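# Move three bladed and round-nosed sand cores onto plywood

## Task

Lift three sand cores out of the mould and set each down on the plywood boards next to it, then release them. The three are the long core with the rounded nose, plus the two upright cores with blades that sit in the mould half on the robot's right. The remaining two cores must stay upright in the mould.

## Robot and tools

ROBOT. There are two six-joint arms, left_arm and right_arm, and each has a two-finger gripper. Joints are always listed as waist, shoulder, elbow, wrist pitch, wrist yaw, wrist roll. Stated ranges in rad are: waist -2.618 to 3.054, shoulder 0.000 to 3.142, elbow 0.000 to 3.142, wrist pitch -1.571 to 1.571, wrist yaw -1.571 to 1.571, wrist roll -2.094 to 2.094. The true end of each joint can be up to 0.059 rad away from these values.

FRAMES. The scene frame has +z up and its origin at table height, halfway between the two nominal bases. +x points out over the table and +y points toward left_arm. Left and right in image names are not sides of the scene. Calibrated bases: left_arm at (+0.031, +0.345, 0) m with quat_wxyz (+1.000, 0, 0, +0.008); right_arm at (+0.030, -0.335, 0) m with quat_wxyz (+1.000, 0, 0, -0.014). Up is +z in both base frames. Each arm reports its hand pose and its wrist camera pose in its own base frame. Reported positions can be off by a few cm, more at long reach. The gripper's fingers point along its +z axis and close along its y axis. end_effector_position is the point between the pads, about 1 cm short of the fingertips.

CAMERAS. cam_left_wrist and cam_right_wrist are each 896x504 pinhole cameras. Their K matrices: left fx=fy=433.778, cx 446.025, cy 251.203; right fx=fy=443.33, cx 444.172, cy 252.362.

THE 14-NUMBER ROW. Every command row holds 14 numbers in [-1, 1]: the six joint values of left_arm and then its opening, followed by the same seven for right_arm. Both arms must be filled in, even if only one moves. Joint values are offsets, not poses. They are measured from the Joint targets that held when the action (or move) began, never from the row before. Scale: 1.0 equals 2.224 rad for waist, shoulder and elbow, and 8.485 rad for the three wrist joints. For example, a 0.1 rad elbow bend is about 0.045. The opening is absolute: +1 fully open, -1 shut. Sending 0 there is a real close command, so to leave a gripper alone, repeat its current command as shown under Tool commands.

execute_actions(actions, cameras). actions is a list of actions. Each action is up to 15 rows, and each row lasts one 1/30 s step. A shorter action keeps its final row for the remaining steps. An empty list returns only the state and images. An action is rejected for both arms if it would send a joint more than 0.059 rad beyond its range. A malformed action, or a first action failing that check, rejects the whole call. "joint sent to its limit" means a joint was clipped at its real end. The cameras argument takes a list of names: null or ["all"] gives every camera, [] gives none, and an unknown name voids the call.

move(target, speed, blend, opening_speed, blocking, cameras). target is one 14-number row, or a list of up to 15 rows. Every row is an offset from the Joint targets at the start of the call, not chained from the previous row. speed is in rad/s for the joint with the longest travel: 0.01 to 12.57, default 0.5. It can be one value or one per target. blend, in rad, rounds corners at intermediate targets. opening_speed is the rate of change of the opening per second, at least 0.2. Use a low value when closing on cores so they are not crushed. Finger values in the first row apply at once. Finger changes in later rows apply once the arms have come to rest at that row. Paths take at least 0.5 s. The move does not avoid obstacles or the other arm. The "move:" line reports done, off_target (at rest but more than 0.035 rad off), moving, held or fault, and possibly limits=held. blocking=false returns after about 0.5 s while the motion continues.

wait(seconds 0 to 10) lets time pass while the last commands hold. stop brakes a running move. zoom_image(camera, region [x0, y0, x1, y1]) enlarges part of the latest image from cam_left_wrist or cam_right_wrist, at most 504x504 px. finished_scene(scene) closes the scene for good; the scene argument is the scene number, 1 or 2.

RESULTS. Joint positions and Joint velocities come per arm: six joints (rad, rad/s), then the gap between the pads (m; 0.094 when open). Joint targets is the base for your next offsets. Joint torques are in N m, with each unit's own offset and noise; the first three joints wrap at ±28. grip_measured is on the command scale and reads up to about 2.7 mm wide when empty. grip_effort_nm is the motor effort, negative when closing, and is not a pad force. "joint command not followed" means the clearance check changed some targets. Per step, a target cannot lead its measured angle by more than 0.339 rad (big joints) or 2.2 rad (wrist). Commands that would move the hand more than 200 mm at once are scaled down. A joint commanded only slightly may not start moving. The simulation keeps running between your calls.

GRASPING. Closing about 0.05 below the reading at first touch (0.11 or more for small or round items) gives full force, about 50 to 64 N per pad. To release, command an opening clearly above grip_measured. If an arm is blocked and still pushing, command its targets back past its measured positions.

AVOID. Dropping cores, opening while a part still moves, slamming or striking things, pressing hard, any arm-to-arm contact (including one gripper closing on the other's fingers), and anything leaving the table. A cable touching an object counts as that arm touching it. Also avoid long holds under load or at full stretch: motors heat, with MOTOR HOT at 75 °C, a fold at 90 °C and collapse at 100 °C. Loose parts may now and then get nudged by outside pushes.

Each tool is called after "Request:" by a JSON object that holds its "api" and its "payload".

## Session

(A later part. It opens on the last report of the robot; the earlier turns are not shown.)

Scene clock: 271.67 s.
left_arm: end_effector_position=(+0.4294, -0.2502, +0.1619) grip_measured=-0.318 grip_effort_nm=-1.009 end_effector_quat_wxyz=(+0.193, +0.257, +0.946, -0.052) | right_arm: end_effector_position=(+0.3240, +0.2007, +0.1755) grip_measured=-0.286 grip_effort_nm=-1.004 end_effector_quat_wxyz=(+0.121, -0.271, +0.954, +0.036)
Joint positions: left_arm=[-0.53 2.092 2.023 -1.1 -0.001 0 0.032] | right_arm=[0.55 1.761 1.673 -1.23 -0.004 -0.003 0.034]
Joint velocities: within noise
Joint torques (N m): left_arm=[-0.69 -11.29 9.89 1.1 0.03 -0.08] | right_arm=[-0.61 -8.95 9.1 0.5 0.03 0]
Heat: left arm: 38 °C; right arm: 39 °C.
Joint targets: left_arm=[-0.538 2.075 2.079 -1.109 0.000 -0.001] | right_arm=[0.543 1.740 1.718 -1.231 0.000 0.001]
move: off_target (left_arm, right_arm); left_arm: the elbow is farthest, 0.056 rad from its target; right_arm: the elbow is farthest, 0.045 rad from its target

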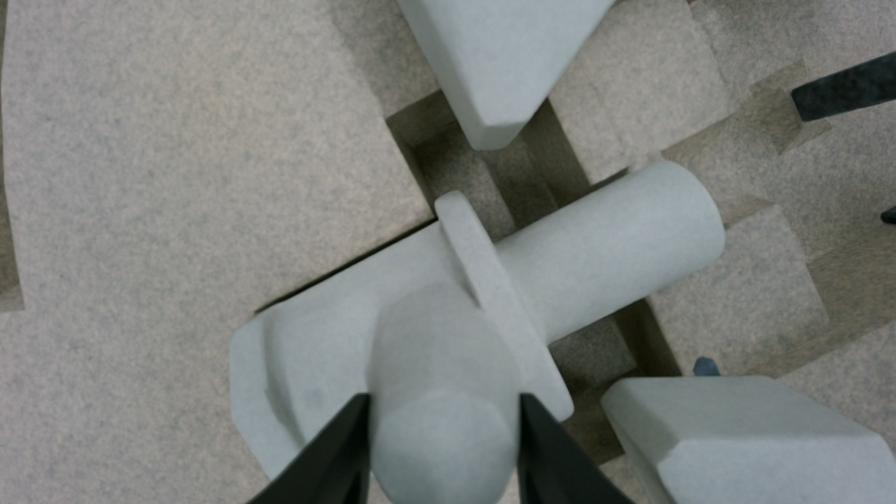

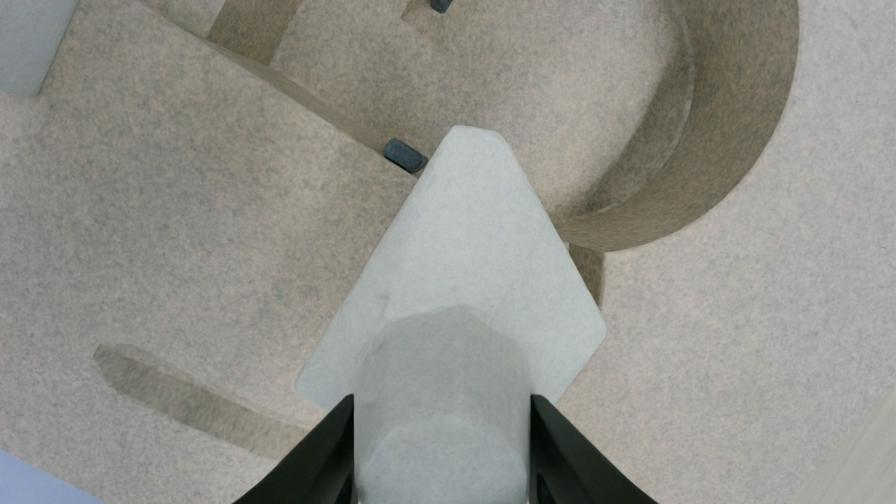

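Request:
{"api": "move", "payload": {"target": [0,-0.0169,0.0225,-0.0018,0,0,-0.5,0,0.027,0.1219,-0.0223,0,0,-0.5], "speed": 0.2}}

Scene clock: 277.47 s.
left_arm: end_effector_position=(+0.4282, -0.2491, +0.1742) grip_measured=-0.319 grip_effort_nm=-0.999 end_effector_quat_wxyz=(+0.194, +0.257, +0.946, -0.051) | right_arm: end_effector_position=(+0.3251, +0.2013, +0.2320) grip_measured=-0.286 grip_effort_nm=-1.004 end_effector_quat_wxyz=(+0.135, -0.271, +0.952, +0.040)
Joint positions: left_arm=[-0.53 2.094 2.075 -1.149 -0.003 0.001 0.032] | right_arm=[0.55 1.799 1.945 -1.435 -0.004 -0.003 0.034]
Joint velocities: within noise
Joint torques (N m): left_arm=[-0.61 -14.31 9.72 1.47 0.06 -0.08] | right_arm=[-0.58 -7.2 8.69 0.67 0.03 0.01]
Heat: left arm: 37 °C; right arm: 38 °C.
Joint targets: left_arm=[-0.538 2.037 2.129 -1.124 0.000 -0.001] | right_arm=[0.543 1.800 1.989 -1.421 0.000 0.001]
move: off_target (left_arm, right_arm); left_arm: the shoulder is farthest, 0.056 rad from its target; right_arm: the elbow is farthest, 0.044 rad from its target

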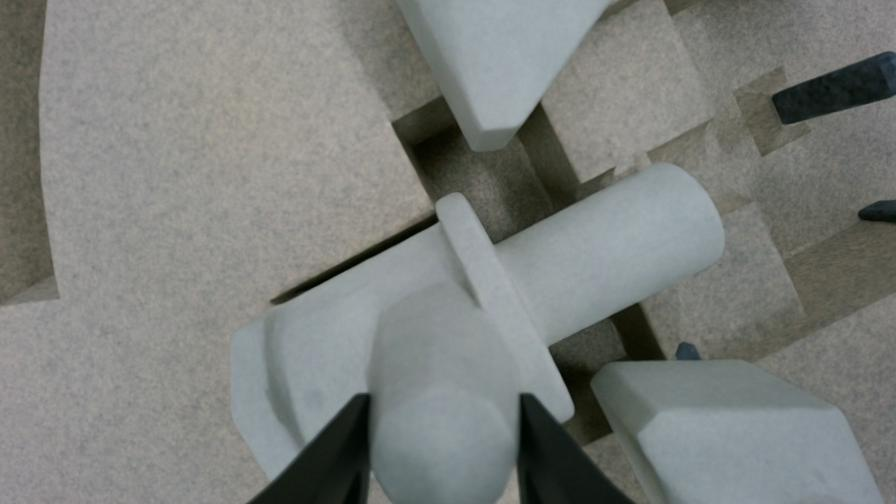

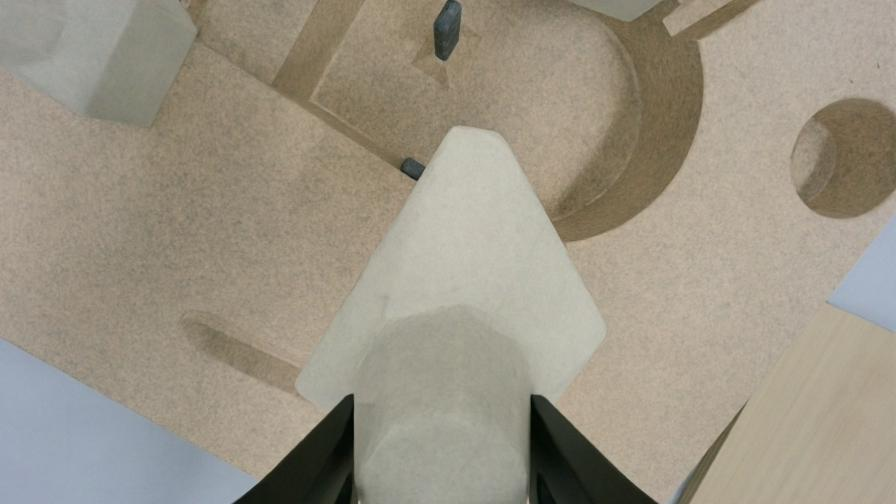

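Request:
{"api": "move", "payload": {"target": [0,-0.003,0.041,-0.0061,0,0,-0.5,0,0,0,0,0,0,-0.5], "speed": 0.2}}

Scene clock: 284.00 s.
left_arm: end_effector_position=(+0.4264, -0.2481, +0.1984) grip_measured=-0.319 grip_effort_nm=-1.004 end_effector_quat_wxyz=(+0.202, +0.256, +0.944, -0.054) | right_arm: end_effector_position=(+0.3249, +0.2012, +0.2320) grip_measured=-0.286 grip_effort_nm=-1.004 end_effector_quat_wxyz=(+0.134, -0.271, +0.952, +0.040)
Joint positions: left_arm=[-0.53 2.094 2.167 -1.223 -0.003 0.001 0.032] | right_arm=[0.55 1.799 1.945 -1.436 -0.004 -0.003 0.034]
Joint velocities: within noise
Joint torques (N m): left_arm=[-0.61 -14.75 9.4 1.73 0.06 -0.1] | right_arm=[-0.59 -7.16 8.68 0.69 0.03 0]
Heat: left arm: 43 °C; right arm: 38 °C.
Joint targets: left_arm=[-0.538 2.031 2.220 -1.176 0.000 -0.001] | right_arm=[0.543 1.800 1.989 -1.421 0.000 0.001]
move: off_target (left_arm, right_arm); left_arm: the shoulder is farthest, 0.063 rad from its target; right_arm: the elbow is farthest, 0.044 rad from its target

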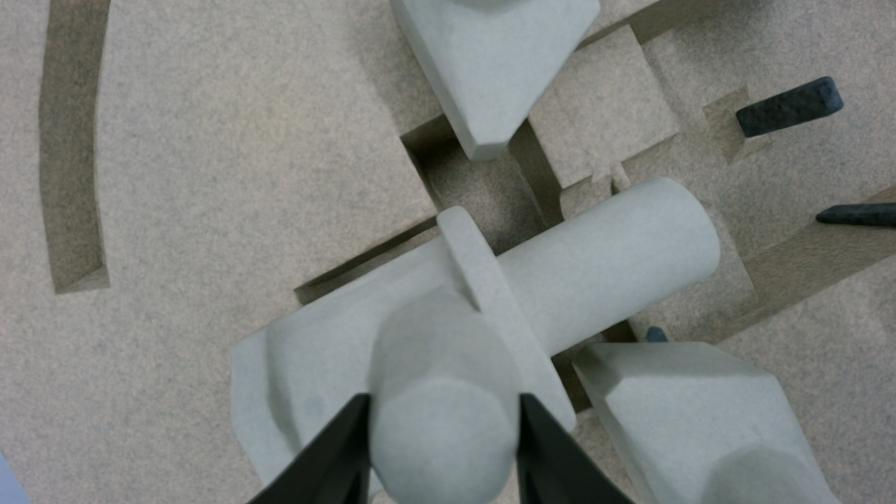

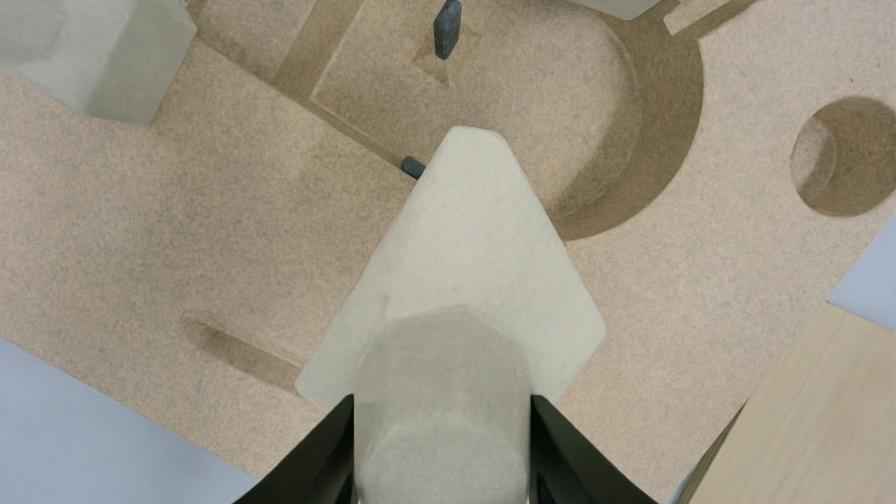

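Request:
{"api": "move", "payload": {"target": [0,0,0.0854,-0.0194,0,0,-0.5,-0.4227,-0.0773,-0.094,0.0031,0,0,-0.5], "speed": 0.5}}

Scene clock: 300.97 s.
left_arm: end_effector_position=(+0.4122, -0.2398, +0.2435) grip_measured=-0.319 grip_effort_nm=-0.999 end_effector_quat_wxyz=(+0.208, +0.256, +0.943, -0.055) | right_arm: end_effector_position=(+0.3167, -0.1334, +0.2240) grip_measured=-0.286 grip_effort_nm=-1.004 end_effector_quat_wxyz=(+0.115, +0.196, +0.973, -0.025)
Joint positions: left_arm=[-0.53 2.094 2.357 -1.401 -0.003 0.001 0.032] | right_arm=[-0.4 1.676 1.777 -1.435 0.002 -0.003 0.034]
Joint velocities: within noise
Joint torques (N m): left_arm=[-0.65 -14.35 9.02 1.91 0.05 -0.05] | right_arm=[0.23 -10.26 5.35 0.87 -0.03 0.01]
Heat: left arm: 53 °C; right arm: 38 °C.
Joint targets: left_arm=[-0.538 2.031 2.410 -1.340 0.000 -0.001] | right_arm=[-0.397 1.628 1.780 -1.395 0.000 0.001]
move: off_target (left_arm, right_arm); left_arm: the shoulder is farthest, 0.063 rad from its target; right_arm: the shoulder is farthest, 0.048 rad from its target

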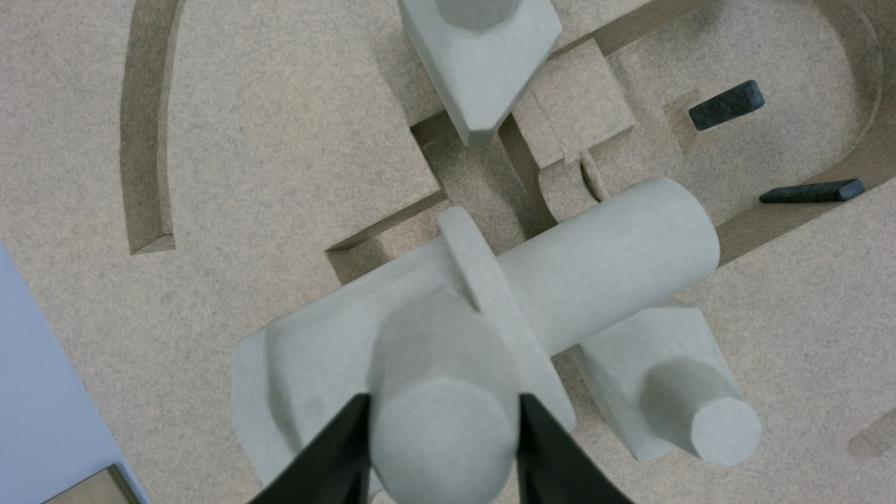

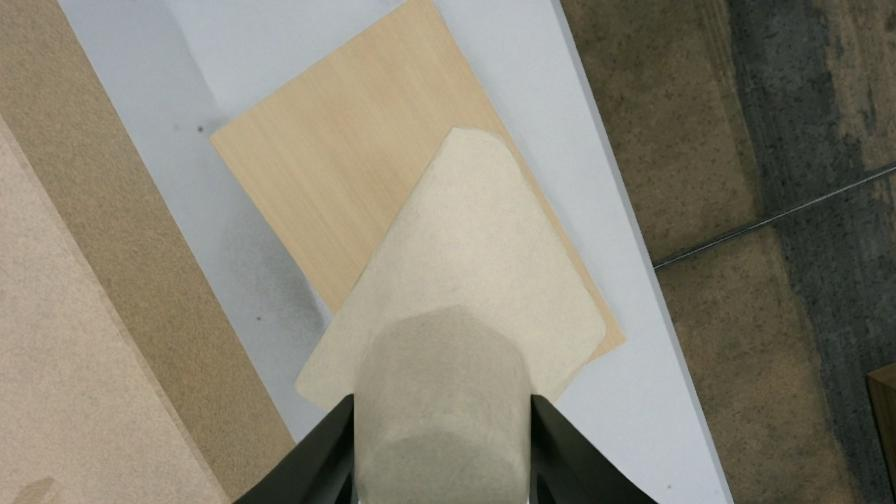

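Request:
{"api": "move", "payload": {"target": [0.4213,-0.2657,-0.409,0.0114,0,0,-0.5,0,0,0,0,0,0,-0.5], "speed": 0.6}}

Scene clock: 322.27 s.
left_arm: end_effector_position=(+0.2871, +0.1236, +0.1997) grip_measured=-0.318 grip_effort_nm=-1.004 end_effector_quat_wxyz=(+0.131, -0.197, +0.971, +0.030) | right_arm: end_effector_position=(+0.3167, -0.1334, +0.2241) grip_measured=-0.286 grip_effort_nm=-1.004 end_effector_quat_wxyz=(+0.116, +0.196, +0.973, -0.025)
Joint positions: left_arm=[0.399 1.498 1.487 -1.29 -0.007 0.001 0.032] | right_arm=[-0.4 1.676 1.777 -1.435 0.002 -0.003 0.034]
Joint velocities: within noise
Joint torques (N m): left_arm=[0.03 -9.51 5.9 1.46 0.1 -0.1] | right_arm=[0.25 -10.29 5.35 0.87 -0.02 0]
Heat: left arm: 56 °C; right arm: 39 °C.
Joint targets: left_arm=[0.399 1.440 1.501 -1.244 0.000 -0.001] | right_arm=[-0.397 1.628 1.780 -1.394 0.000 0.001]
move: off_target (left_arm, right_arm); left_arm: the shoulder is farthest, 0.058 rad from its target; right_arm: the shoulder is farthest, 0.048 rad from its target

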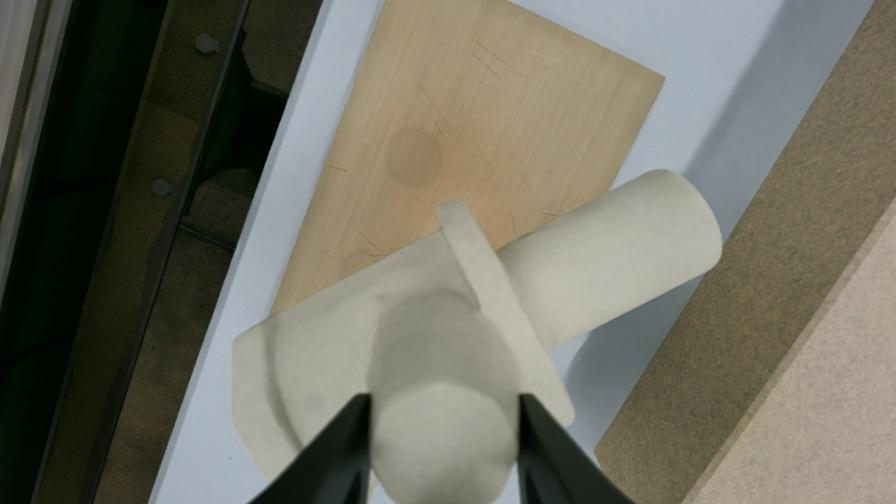

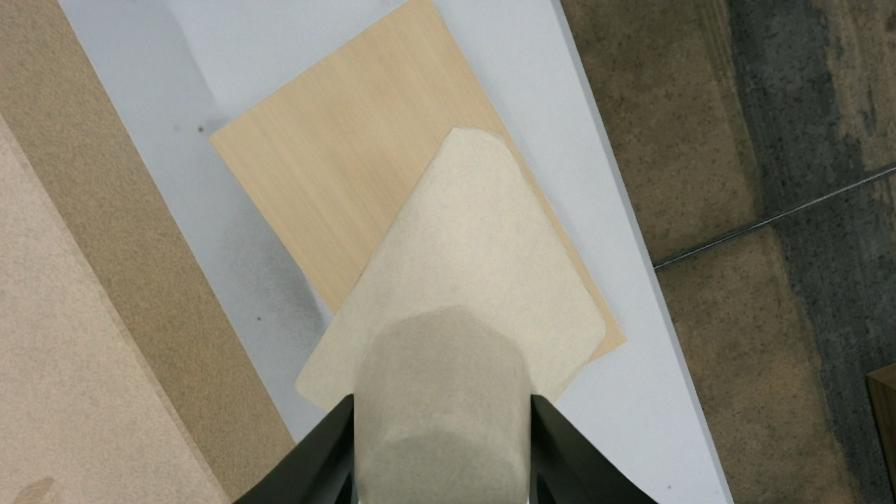

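Request:
{"api": "move", "payload": {"target": [[0,0.0153,0.1853,-0.0266,0,0,-0.5,0,-0.4317,-0.7271,0.2657,0,0,-0.5],[0,0.0153,0.1853,-0.0266,0,0,-0.5,0.562,-0.4317,-0.7271,0.2657,0,0,-0.5]], "speed": 0.8}}

Scene clock: 349.83 s.
left_arm: end_effector_position=(+0.2821, +0.1214, +0.2974) grip_measured=-0.318 grip_effort_nm=-0.989 end_effector_quat_wxyz=(+0.199, -0.194, +0.960, +0.044) | right_arm: end_effector_position=(+0.1995, +0.2272, +0.2578) grip_measured=-0.286 grip_effort_nm=-1.004 end_effector_quat_wxyz=(+0.702, -0.263, +0.582, +0.315)
Joint positions: left_arm=[0.399 1.498 1.863 -1.526 -0.007 0.001 0.032] | right_arm=[0.848 0.696 0.15 0.73 0.002 -0.003 0.034]
Joint velocities: within noise
Joint torques (N m): left_arm=[0.02 -6.28 8.38 1.82 0.12 -0.09] | right_arm=[0.21 -2.41 7.19 2.7 -0.04 0]
Heat: left arm: 44 °C; right arm: 40 °C.
Joint targets: left_arm=[0.399 1.474 1.913 -1.470 0.000 -0.001] | right_arm=[0.853 0.668 0.163 0.860 0.000 0.001]
move: off_target (left_arm, right_arm); left_arm: the wrist pitch is farthest, 0.056 rad from its target; right_arm: the wrist pitch is farthest, 0.130 rad from its target

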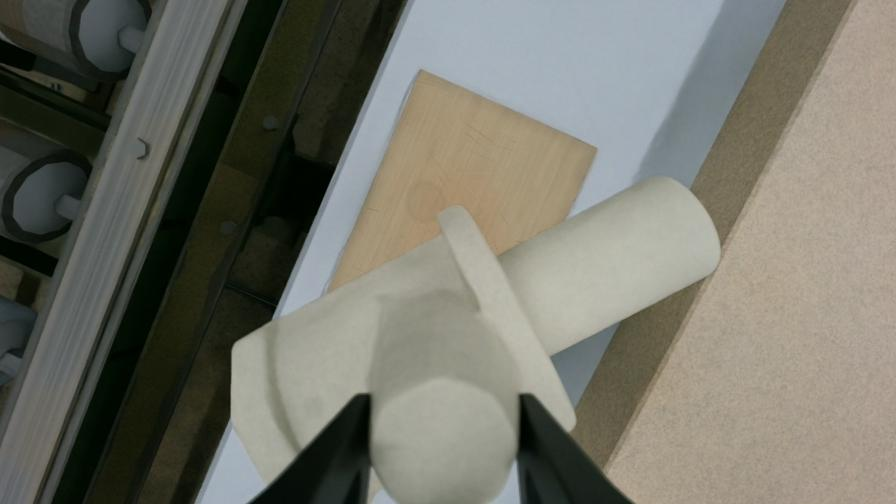

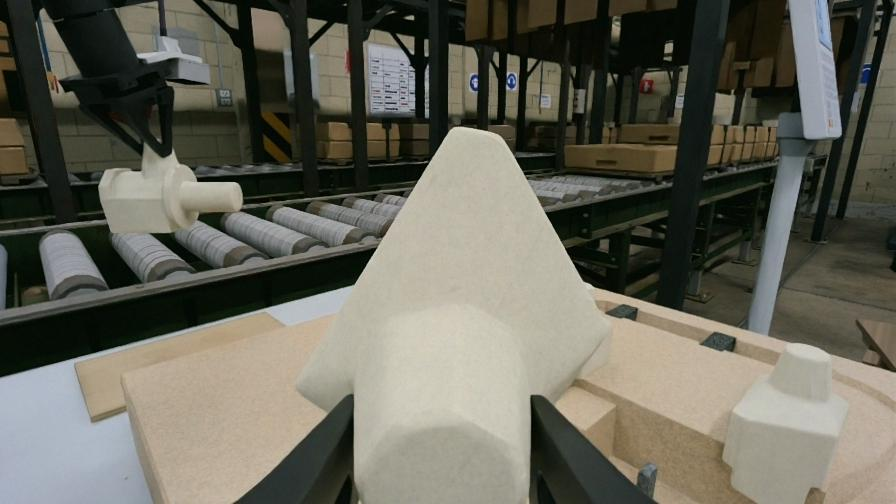

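Request:
{"api": "zoom_image", "payload": {"camera": "cam_right_wrist", "region": [60, 80, 260, 260]}}

Request:
{"api": "zoom_image", "payload": {"camera": "cam_right_wrist", "region": [560, 300, 896, 504]}}

Scaled by 2.520.

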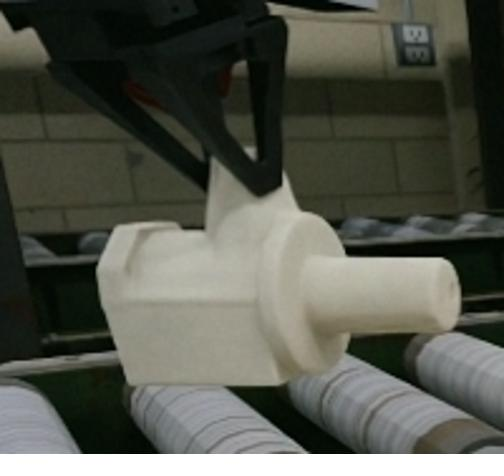

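Scaled by 1.500.

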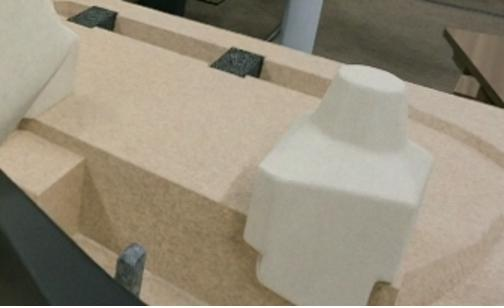

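Request:
{"api": "move", "payload": {"target": [-0.0612,-0.0692,-0.2824,0.0501,-0.0328,-0.07,-0.5,0,0,0,0,0,0,-0.5], "speed": 0.5}}

Scene clock: 376.60 s.
left_arm: end_effector_position=(+0.2812, +0.1213, +0.1820) grip_measured=-0.318 grip_effort_nm=-0.999 end_effector_quat_wxyz=(+0.190, -0.424, +0.881, +0.085) | right_arm: end_effector_position=(+0.1995, +0.2271, +0.2581) grip_measured=-0.286 grip_effort_nm=-1.004 end_effector_quat_wxyz=(+0.702, -0.262, +0.582, +0.315)
Joint positions: left_arm=[0.27 1.376 1.268 -1.108 -0.231 -0.585 0.032] | right_arm=[0.848 0.696 0.15 0.732 0.003 -0.003 0.034]
Joint velocities: within noise
Joint torques (N m): left_arm=[-0.55 -8.58 6.35 1.81 -0.69 -0.17] | right_arm=[0.43 -2.43 7.19 2.68 -0.04 0]
Heat: left arm: 39 °C; right arm: 52 °C.
Joint targets: left_arm=[0.263 1.320 1.285 -1.044 -0.278 -0.594] | right_arm=[0.853 0.668 0.163 0.860 0.000 0.001]
move: off_target (left_arm, right_arm); left_arm: the wrist pitch is farthest, 0.064 rad from its target; right_arm: the wrist pitch is farthest, 0.128 rad from its target

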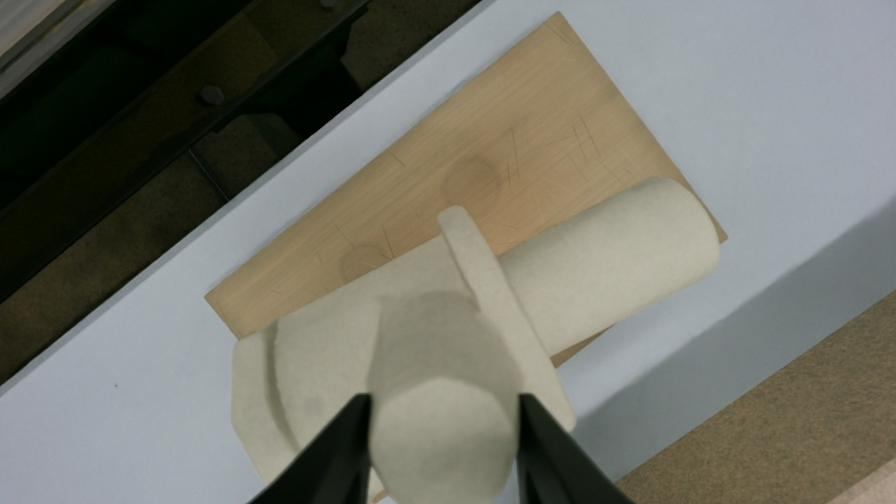

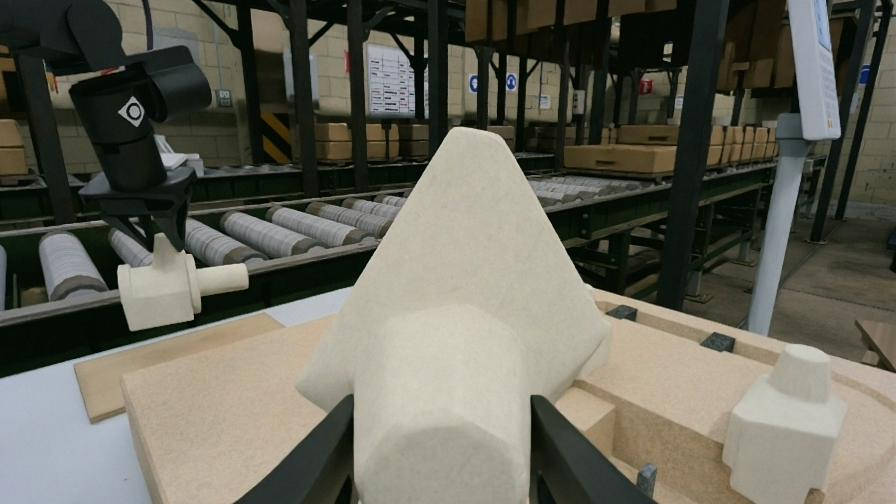

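Request:
{"api": "move", "payload": {"target": [-0.0022,-0.0153,-0.0967,0.0246,-0.0049,0,-0.5,0,0,0,-0.0153,0,0,-0.5], "speed": 0.25}}

Scene clock: 385.50 s.
left_arm: end_effector_position=(+0.2777, +0.1254, +0.1379) grip_measured=-0.318 grip_effort_nm=-0.999 end_effector_quat_wxyz=(+0.203, -0.425, +0.876, +0.099) | right_arm: end_effector_position=(+0.2018, +0.2297, +0.2330) grip_measured=-0.286 grip_effort_nm=-1.004 end_effector_quat_wxyz=(+0.672, -0.278, +0.617, +0.301)
Joint positions: left_arm=[0.266 1.343 1.053 -0.906 -0.266 -0.587 0.032] | right_arm=[0.848 0.696 0.15 0.63 0.003 -0.003 0.034]
Joint velocities: within noise
Joint torques (N m): left_arm=[-0.64 -8.36 6.45 1.92 -0.77 -0.15] | right_arm=[0.43 -2.48 7.24 2.46 -0.04 0]
Heat: left arm: 40 °C; right arm: 54 °C.
Joint targets: left_arm=[0.258 1.286 1.069 -0.836 -0.320 -0.595] | right_arm=[0.853 0.668 0.163 0.730 0.000 0.001]
move: off_target (left_arm, right_arm); left_arm: the wrist pitch is farthest, 0.071 rad from its target; right_arm: the wrist pitch is farthest, 0.100 rad from its target

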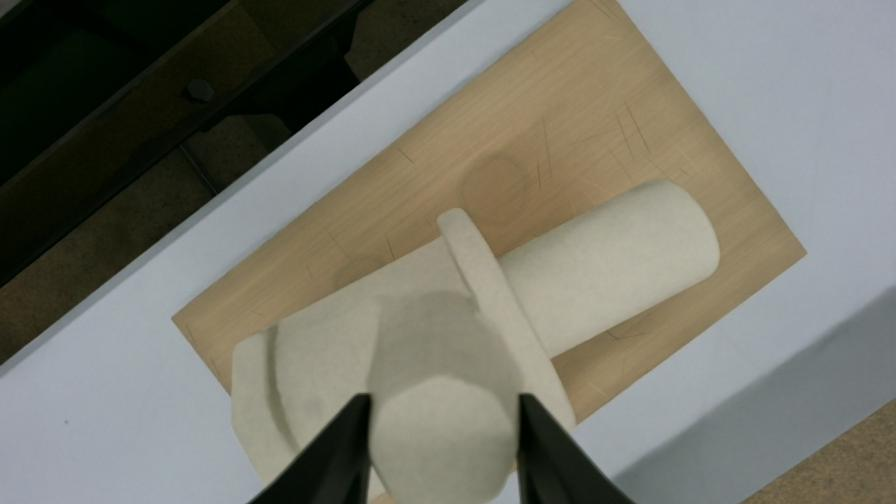

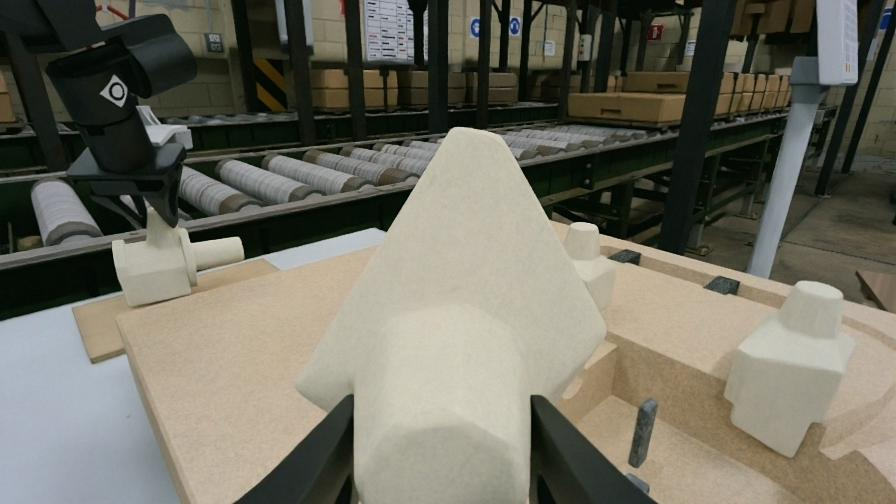

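Request:
{"api": "zoom_image", "payload": {"camera": "cam_right_wrist", "region": [60, 200, 300, 380]}}

Request:
{"api": "move", "payload": {"target": [0,-0.0004,-0.0074,0.0019,0,0,-0.5,0,0,0,-0.01,0,0,-0.5], "speed": 0.05}}

Request:
{"api": "zoom_image", "payload": {"camera": "cam_right_wrist", "region": [60, 180, 300, 360]}}

Scaled by 2.100.

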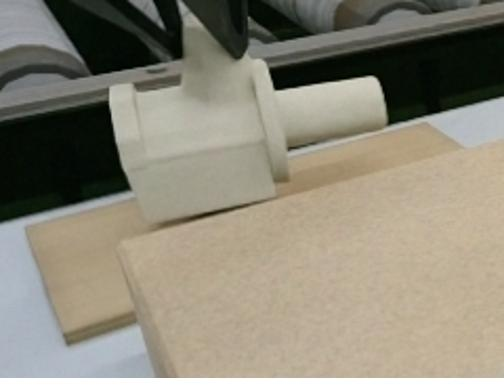

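Scene clock: 391.00 s.
left_arm: end_effector_position=(+0.2776, +0.1255, +0.1347) grip_measured=-0.318 grip_effort_nm=-1.004 end_effector_quat_wxyz=(+0.204, -0.425, +0.876, +0.099) | right_arm: end_effector_position=(+0.2024, +0.2303, +0.2113) grip_measured=-0.286 grip_effort_nm=-1.004 end_effector_quat_wxyz=(+0.644, -0.291, +0.645, +0.289)
Joint positions: left_arm=[0.266 1.342 1.039 -0.891 -0.267 -0.587 0.032] | right_arm=[0.848 0.696 0.15 0.542 0.003 -0.003 0.034]
Joint velocities: within noise
Joint torques (N m): left_arm=[-0.58 -8.35 6.13 1.94 -0.76 -0.17] | right_arm=[0.42 -2.48 7.25 2.52 -0.05 0]
Heat: left arm: 41 °C; right arm: 53 °C.
Joint targets: left_arm=[0.258 1.285 1.053 -0.819 -0.320 -0.595] | right_arm=[0.853 0.668 0.163 0.645 0.000 0.001]
move: off_target (left_arm, right_arm); left_arm: the wrist pitch is farthest, 0.072 rad from its target; right_arm: the wrist pitch is farthest, 0.103 rad from its target

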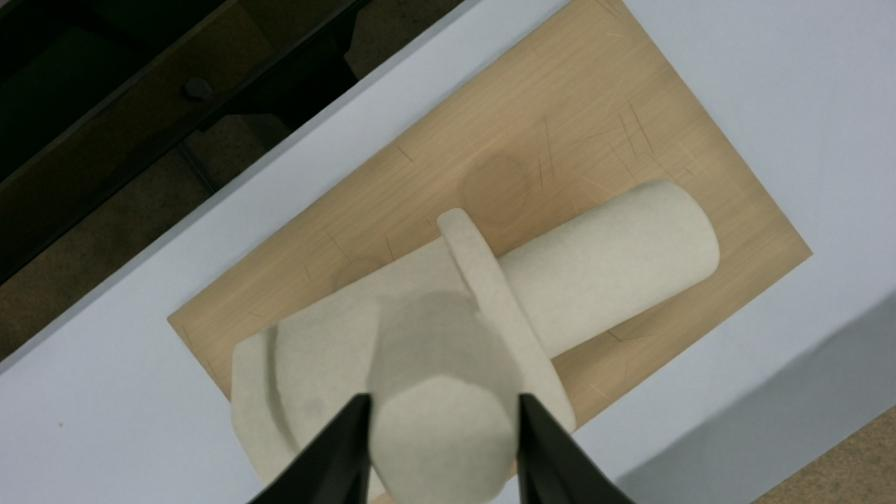

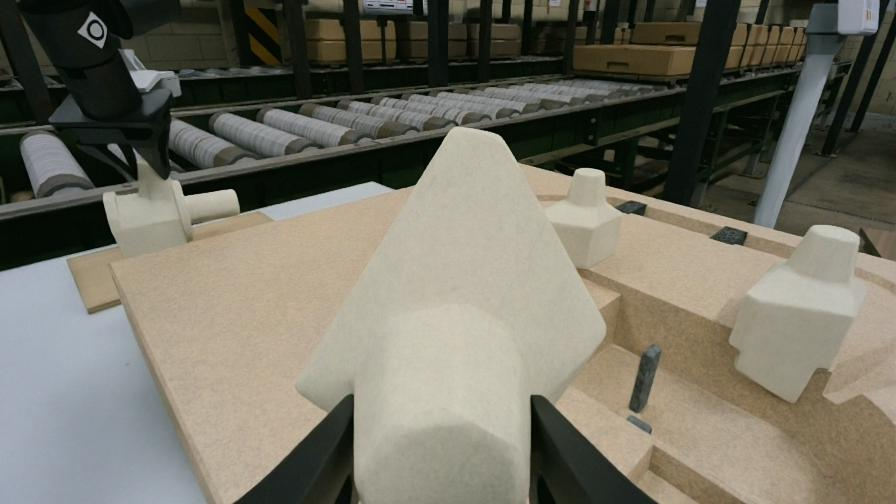

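Scaled by 2.100.

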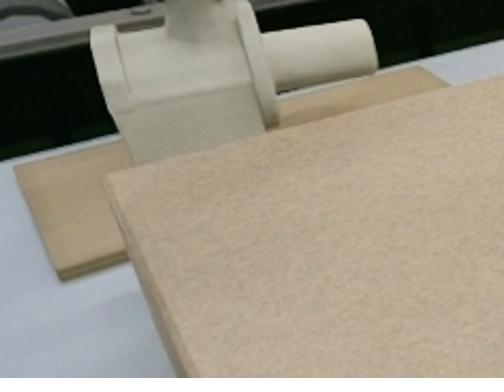

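Request:
{"api": "move", "payload": {"target": [0,-0.0004,-0.0074,0.0019,0,0,-0.5,0,0,0,0,0,0,-0.5], "speed": 0.05, "cameras": []}}

Request:
{"api": "move", "payload": {"target": [0,-0.0003,-0.0055,0.0014,0,0,-0.5,0,0,0,0,0,0,-0.5], "speed": 0.05, "cameras": []}}

Request:
{"api": "move", "payload": {"target": [0,-0.0003,-0.0055,0.0014,0,0,-0.5,0,0,0,0,0,0,-0.5], "speed": 0.05}}

Scene clock: 395.30 s.
left_arm: end_effector_position=(+0.2772, +0.1254, +0.1310) grip_measured=-0.318 grip_effort_nm=-0.994 end_effector_quat_wxyz=(+0.205, -0.425, +0.876, +0.100) | right_arm: end_effector_position=(+0.2024, +0.2303, +0.2109) grip_measured=-0.286 grip_effort_nm=-1.004 end_effector_quat_wxyz=(+0.644, -0.292, +0.646, +0.289)
Joint positions: left_arm=[0.266 1.341 1.023 -0.875 -0.267 -0.587 0.032] | right_arm=[0.848 0.696 0.15 0.541 0.003 -0.003 0.034]
Joint velocities: within noise
Joint torques (N m): left_arm=[-0.55 -8.25 6.19 1.94 -0.75 -0.16] | right_arm=[0.44 -2.5 7.24 2.53 -0.04 0]
Heat: left arm: 41 °C; right arm: 53 °C.
Joint targets: left_arm=[0.258 1.284 1.037 -0.803 -0.320 -0.594] | right_arm=[0.853 0.668 0.163 0.645 0.000 0.001]
move: off_target (left_arm, right_arm); left_arm: the wrist pitch is farthest, 0.073 rad from its target; right_arm: the wrist pitch is farthest, 0.104 rad from its target
No camera images: "cameras" was empty.

Scene clock: 396.20 s.
left_arm: end_effector_position=(+0.2767, +0.1253, +0.1279) grip_measured=-0.318 grip_effort_nm=-0.999 end_effector_quat_wxyz=(+0.204, -0.425, +0.876, +0.100) | right_arm: end_effector_position=(+0.2024, +0.2303, +0.2108) grip_measured=-0.286 grip_effort_nm=-1.004 end_effector_quat_wxyz=(+0.644, -0.292, +0.646, +0.288)
Joint positions: left_arm=[0.266 1.34 1.01 -0.864 -0.267 -0.587 0.032] | right_arm=[0.848 0.696 0.15 0.54 0.003 -0.003 0.034]
Joint velocities: within noise
Joint torques (N m): left_arm=[-0.59 -8.35 6.22 1.95 -0.75 -0.15] | right_arm=[0.44 -2.48 7.25 2.53 -0.04 -0.01]
Heat: left arm: 41 °C; right arm: 53 °C.
Joint targets: left_arm=[0.258 1.283 1.024 -0.792 -0.320 -0.594] | right_arm=[0.853 0.668 0.163 0.645 0.000 0.001]
move: off_target (left_arm, right_arm); left_arm: the wrist pitch is farthest, 0.073 rad from its target; right_arm: the wrist pitch is farthest, 0.105 rad from its target
No camera images: "cameras" was empty.

Scene clock: 397.10 s.
left_arm: end_effector_position=(+0.2763, +0.1252, +0.1251) grip_measured=-0.318 grip_effort_nm=-1.004 end_effector_quat_wxyz=(+0.205, -0.425, +0.876, +0.100) | right_arm: end_effector_position=(+0.2024, +0.2303, +0.2108) grip_measured=-0.286 grip_effort_nm=-1.004 end_effector_quat_wxyz=(+0.644, -0.292, +0.646, +0.288)
Joint positions: left_arm=[0.266 1.339 0.998 -0.852 -0.268 -0.587 0.032] | right_arm=[0.848 0.696 0.15 0.54 0.003 -0.003 0.034]
Joint velocities: within noise
Joint torques (N m): left_arm=[-0.54 -8.29 6.15 1.93 -0.74 -0.15] | right_arm=[0.42 -2.48 7.24 2.53 -0.04 0]
Heat: left arm: 41 °C; right arm: 52 °C.
Joint targets: left_arm=[0.258 1.283 1.012 -0.780 -0.320 -0.594] | right_arm=[0.853 0.668 0.163 0.645 0.000 0.001]
move: off_target (left_arm, right_arm); left_arm: the wrist pitch is farthest, 0.072 rad from its target; right_arm: the wrist pitch is farthest, 0.105 rad from its target

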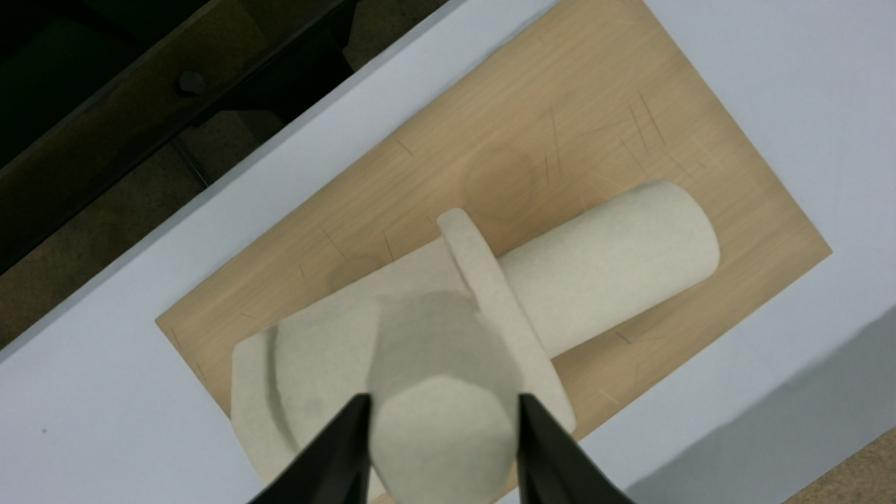

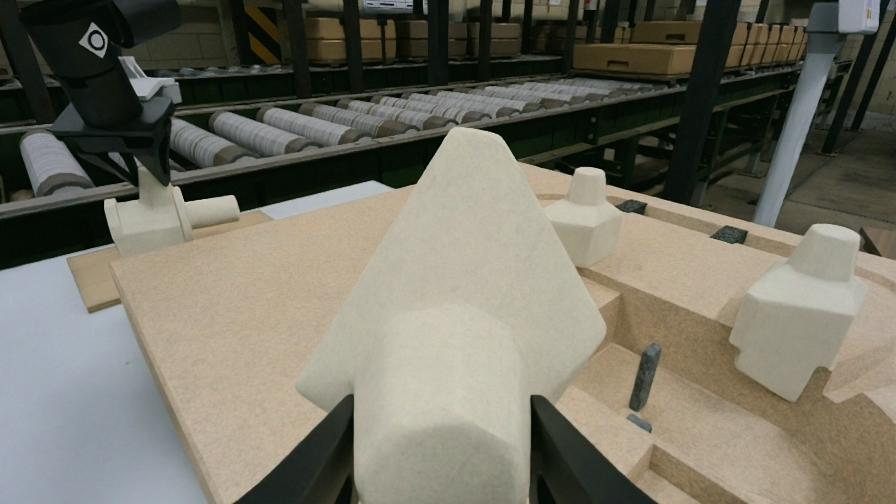

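Request:
{"api": "move", "payload": {"target": [0,-0.0003,-0.0055,0.0014,0,0,-0.5,0,0,0,0,0,0,-0.5], "speed": 0.05, "cameras": []}}

Request:
{"api": "move", "payload": {"target": [0,-0.0003,-0.0055,0.0014,0,0,-0.5,0,0,0,0,0,0,-0.5], "speed": 0.05}}

Request:
{"api": "zoom_image", "payload": {"camera": "cam_right_wrist", "region": [60, 180, 300, 360]}}

Scene clock: 400.90 s.
left_arm: end_effector_position=(+0.2759, +0.1251, +0.1222) grip_measured=-0.318 grip_effort_nm=-0.999 end_effector_quat_wxyz=(+0.205, -0.425, +0.876, +0.100) | right_arm: end_effector_position=(+0.2024, +0.2303, +0.2107) grip_measured=-0.286 grip_effort_nm=-1.009 end_effector_quat_wxyz=(+0.644, -0.292, +0.646, +0.288)
Joint positions: left_arm=[0.266 1.338 0.986 -0.84 -0.268 -0.587 0.032] | right_arm=[0.848 0.696 0.15 0.54 0.003 -0.003 0.034]
Joint velocities: within noise
Joint torques (N m): left_arm=[-0.59 -8.28 6.2 1.93 -0.77 -0.15] | right_arm=[0.42 -2.48 7.27 2.54 -0.04 0]
Heat: left arm: 40 °C; right arm: 52 °C.
Joint targets: left_arm=[0.258 1.282 1.000 -0.768 -0.320 -0.594] | right_arm=[0.853 0.668 0.163 0.645 0.000 0.001]
move: off_target (left_arm, right_arm); left_arm: the wrist pitch is farthest, 0.072 rad from its target; right_arm: the wrist pitch is farthest, 0.105 rad from its target
No camera images: "cameras" was empty.

Scene clock: 401.80 s.
left_arm: end_effector_position=(+0.2754, +0.1250, +0.1193) grip_measured=-0.318 grip_effort_nm=-1.004 end_effector_quat_wxyz=(+0.205, -0.425, +0.876, +0.100) | right_arm: end_effector_position=(+0.2024, +0.2303, +0.2107) grip_measured=-0.286 grip_effort_nm=-1.004 end_effector_quat_wxyz=(+0.644, -0.292, +0.646, +0.288)
Joint positions: left_arm=[0.266 1.338 0.974 -0.828 -0.268 -0.587 0.032] | right_arm=[0.848 0.696 0.15 0.54 0.003 -0.003 0.034]
Joint velocities: within noise
Joint torques (N m): left_arm=[-0.61 -8.28 6.16 1.94 -0.74 -0.16] | right_arm=[0.42 -2.48 7.27 2.54 -0.03 0]
Heat: left arm: 40 °C; right arm: 52 °C.
Joint targets: left_arm=[0.258 1.281 0.987 -0.756 -0.320 -0.594] | right_arm=[0.853 0.668 0.163 0.645 0.000 0.001]
move: off_target (left_arm, right_arm); left_arm: the wrist pitch is farthest, 0.072 rad from its target; right_arm: the wrist pitch is farthest, 0.105 rad from its target

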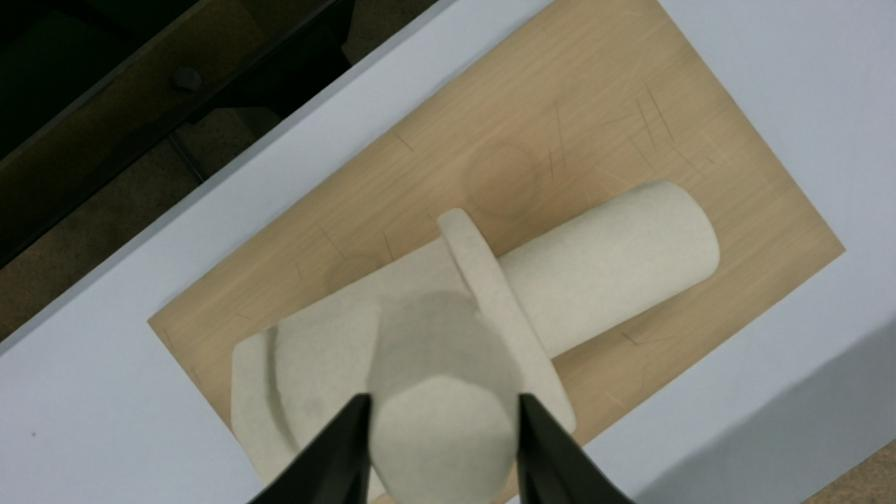

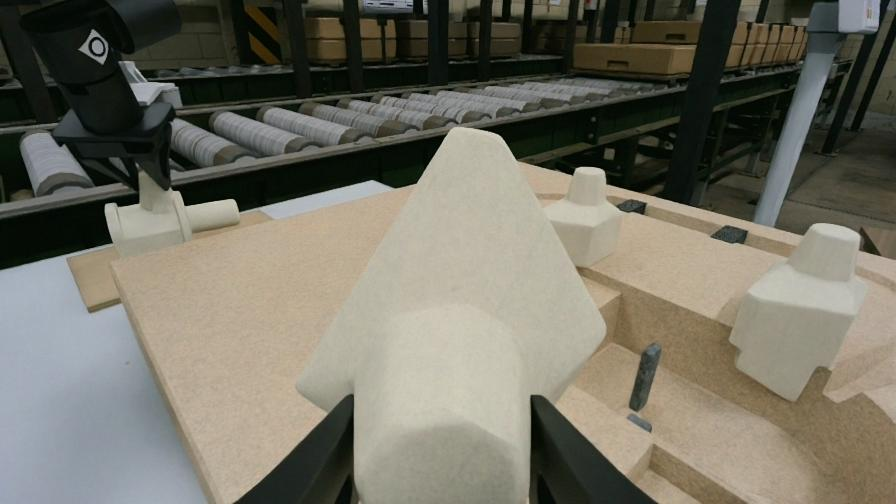

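Scaled by 2.100.

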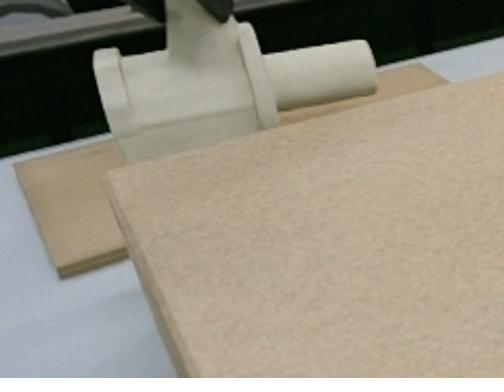

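Request:
{"api": "move", "payload": {"target": [0,-0.0003,-0.0055,0.0014,0,0,-0.5,0,0,0,0,0,0,-0.5], "speed": 0.05, "cameras": []}}

Request:
{"api": "move", "payload": {"target": [0,-0.0003,-0.0055,0.0014,0,0,-0.5,0,0,0,0,0,0,-0.5], "speed": 0.05, "cameras": []}}

Request:
{"api": "move", "payload": {"target": [0,-0.0003,-0.0055,0.0014,0,0,-0.5,0,0,0,0,0,0,-0.5], "speed": 0.05}}

Scene clock: 406.20 s.
left_arm: end_effector_position=(+0.2757, +0.1256, +0.1182) grip_measured=-0.318 grip_effort_nm=-1.009 end_effector_quat_wxyz=(+0.208, -0.426, +0.875, +0.100) | right_arm: end_effector_position=(+0.2024, +0.2303, +0.2106) grip_measured=-0.286 grip_effort_nm=-1.004 end_effector_quat_wxyz=(+0.643, -0.292, +0.646, +0.288)
Joint positions: left_arm=[0.266 1.334 0.964 -0.815 -0.27 -0.587 0.032] | right_arm=[0.848 0.696 0.15 0.54 0.003 -0.003 0.034]
Joint velocities: within noise
Joint torques (N m): left_arm=[-0.57 -7.99 5.97 1.91 -0.74 -0.12] | right_arm=[0.42 -2.51 7.27 2.53 -0.04 0]
Heat: left arm: 40 °C; right arm: 52 °C.
Joint targets: left_arm=[0.258 1.281 0.975 -0.744 -0.320 -0.594] | right_arm=[0.853 0.668 0.163 0.645 0.000 0.001]
move: off_target (left_arm, right_arm); left_arm: the wrist pitch is farthest, 0.071 rad from its target; right_arm: the wrist pitch is farthest, 0.105 rad from its target
No camera images: "cameras" was empty.

Scene clock: 406.90 s.
left_arm: end_effector_position=(+0.2760, +0.1265, +0.1178) grip_measured=-0.318 grip_effort_nm=-0.999 end_effector_quat_wxyz=(+0.213, -0.426, +0.873, +0.102) | right_arm: end_effector_position=(+0.2024, +0.2303, +0.2106) grip_measured=-0.286 grip_effort_nm=-1.004 end_effector_quat_wxyz=(+0.643, -0.292, +0.646, +0.288)
Joint positions: left_arm=[0.266 1.329 0.954 -0.801 -0.275 -0.587 0.032] | right_arm=[0.848 0.696 0.15 0.54 0.003 -0.003 0.034]
Joint velocities: within noise
Joint torques (N m): left_arm=[-0.49 -7.56 5.75 1.94 -0.65 -0.17] | right_arm=[0.42 -2.48 7.25 2.54 -0.03 0]
Heat: left arm: 40 °C; right arm: 52 °C.
Joint targets: left_arm=[0.258 1.280 0.963 -0.732 -0.320 -0.594] | right_arm=[0.853 0.668 0.163 0.645 0.000 0.001]
move: off_target (left_arm, right_arm); left_arm: the wrist pitch is farthest, 0.069 rad from its target; right_arm: the wrist pitch is farthest, 0.105 rad from its target
No camera images: "cameras" was empty.

Scene clock: 407.63 s.
left_arm: end_effector_position=(+0.2758, +0.1269, +0.1175) grip_measured=-0.318 grip_effort_nm=-0.999 end_effector_quat_wxyz=(+0.217, -0.427, +0.872, +0.102) | right_arm: end_effector_position=(+0.2024, +0.2303, +0.2106) grip_measured=-0.286 grip_effort_nm=-1.004 end_effector_quat_wxyz=(+0.643, -0.292, +0.646, +0.288)
Joint positions: left_arm=[0.266 1.323 0.945 -0.79 -0.278 -0.587 0.032] | right_arm=[0.848 0.696 0.15 0.54 0.003 -0.003 0.034]
Joint velocities: within noise
Joint torques (N m): left_arm=[-0.61 -7.2 5.59 1.96 -0.66 -0.15] | right_arm=[0.4 -2.45 7.24 2.54 -0.04 0]
Heat: left arm: 40 °C; right arm: 52 °C.
Joint targets: left_arm=[0.258 1.279 0.951 -0.720 -0.320 -0.595] | right_arm=[0.853 0.668 0.163 0.645 0.000 0.001]
move: off_target (left_arm, right_arm); left_arm: the wrist pitch is farthest, 0.070 rad from its target; right_arm: the wrist pitch is farthest, 0.105 rad from its target

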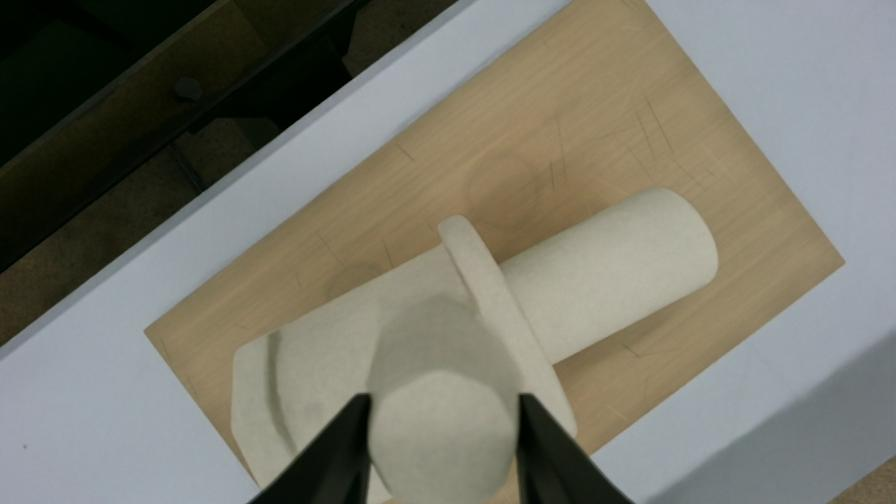

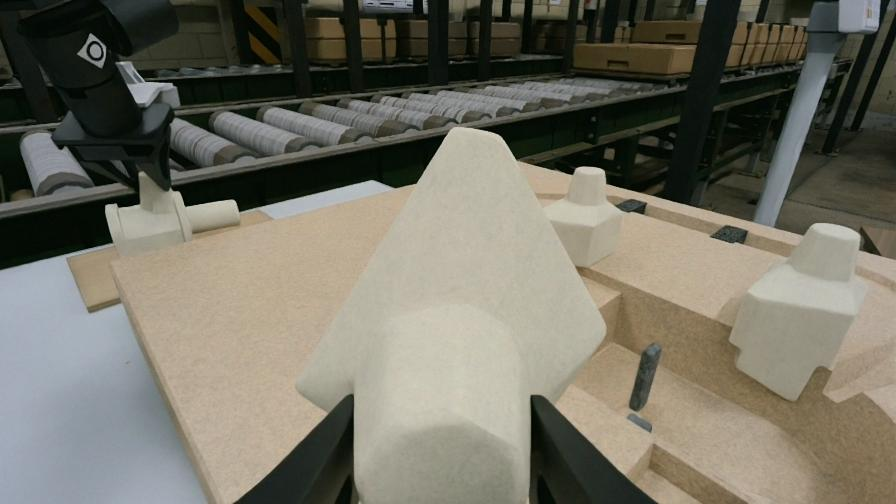

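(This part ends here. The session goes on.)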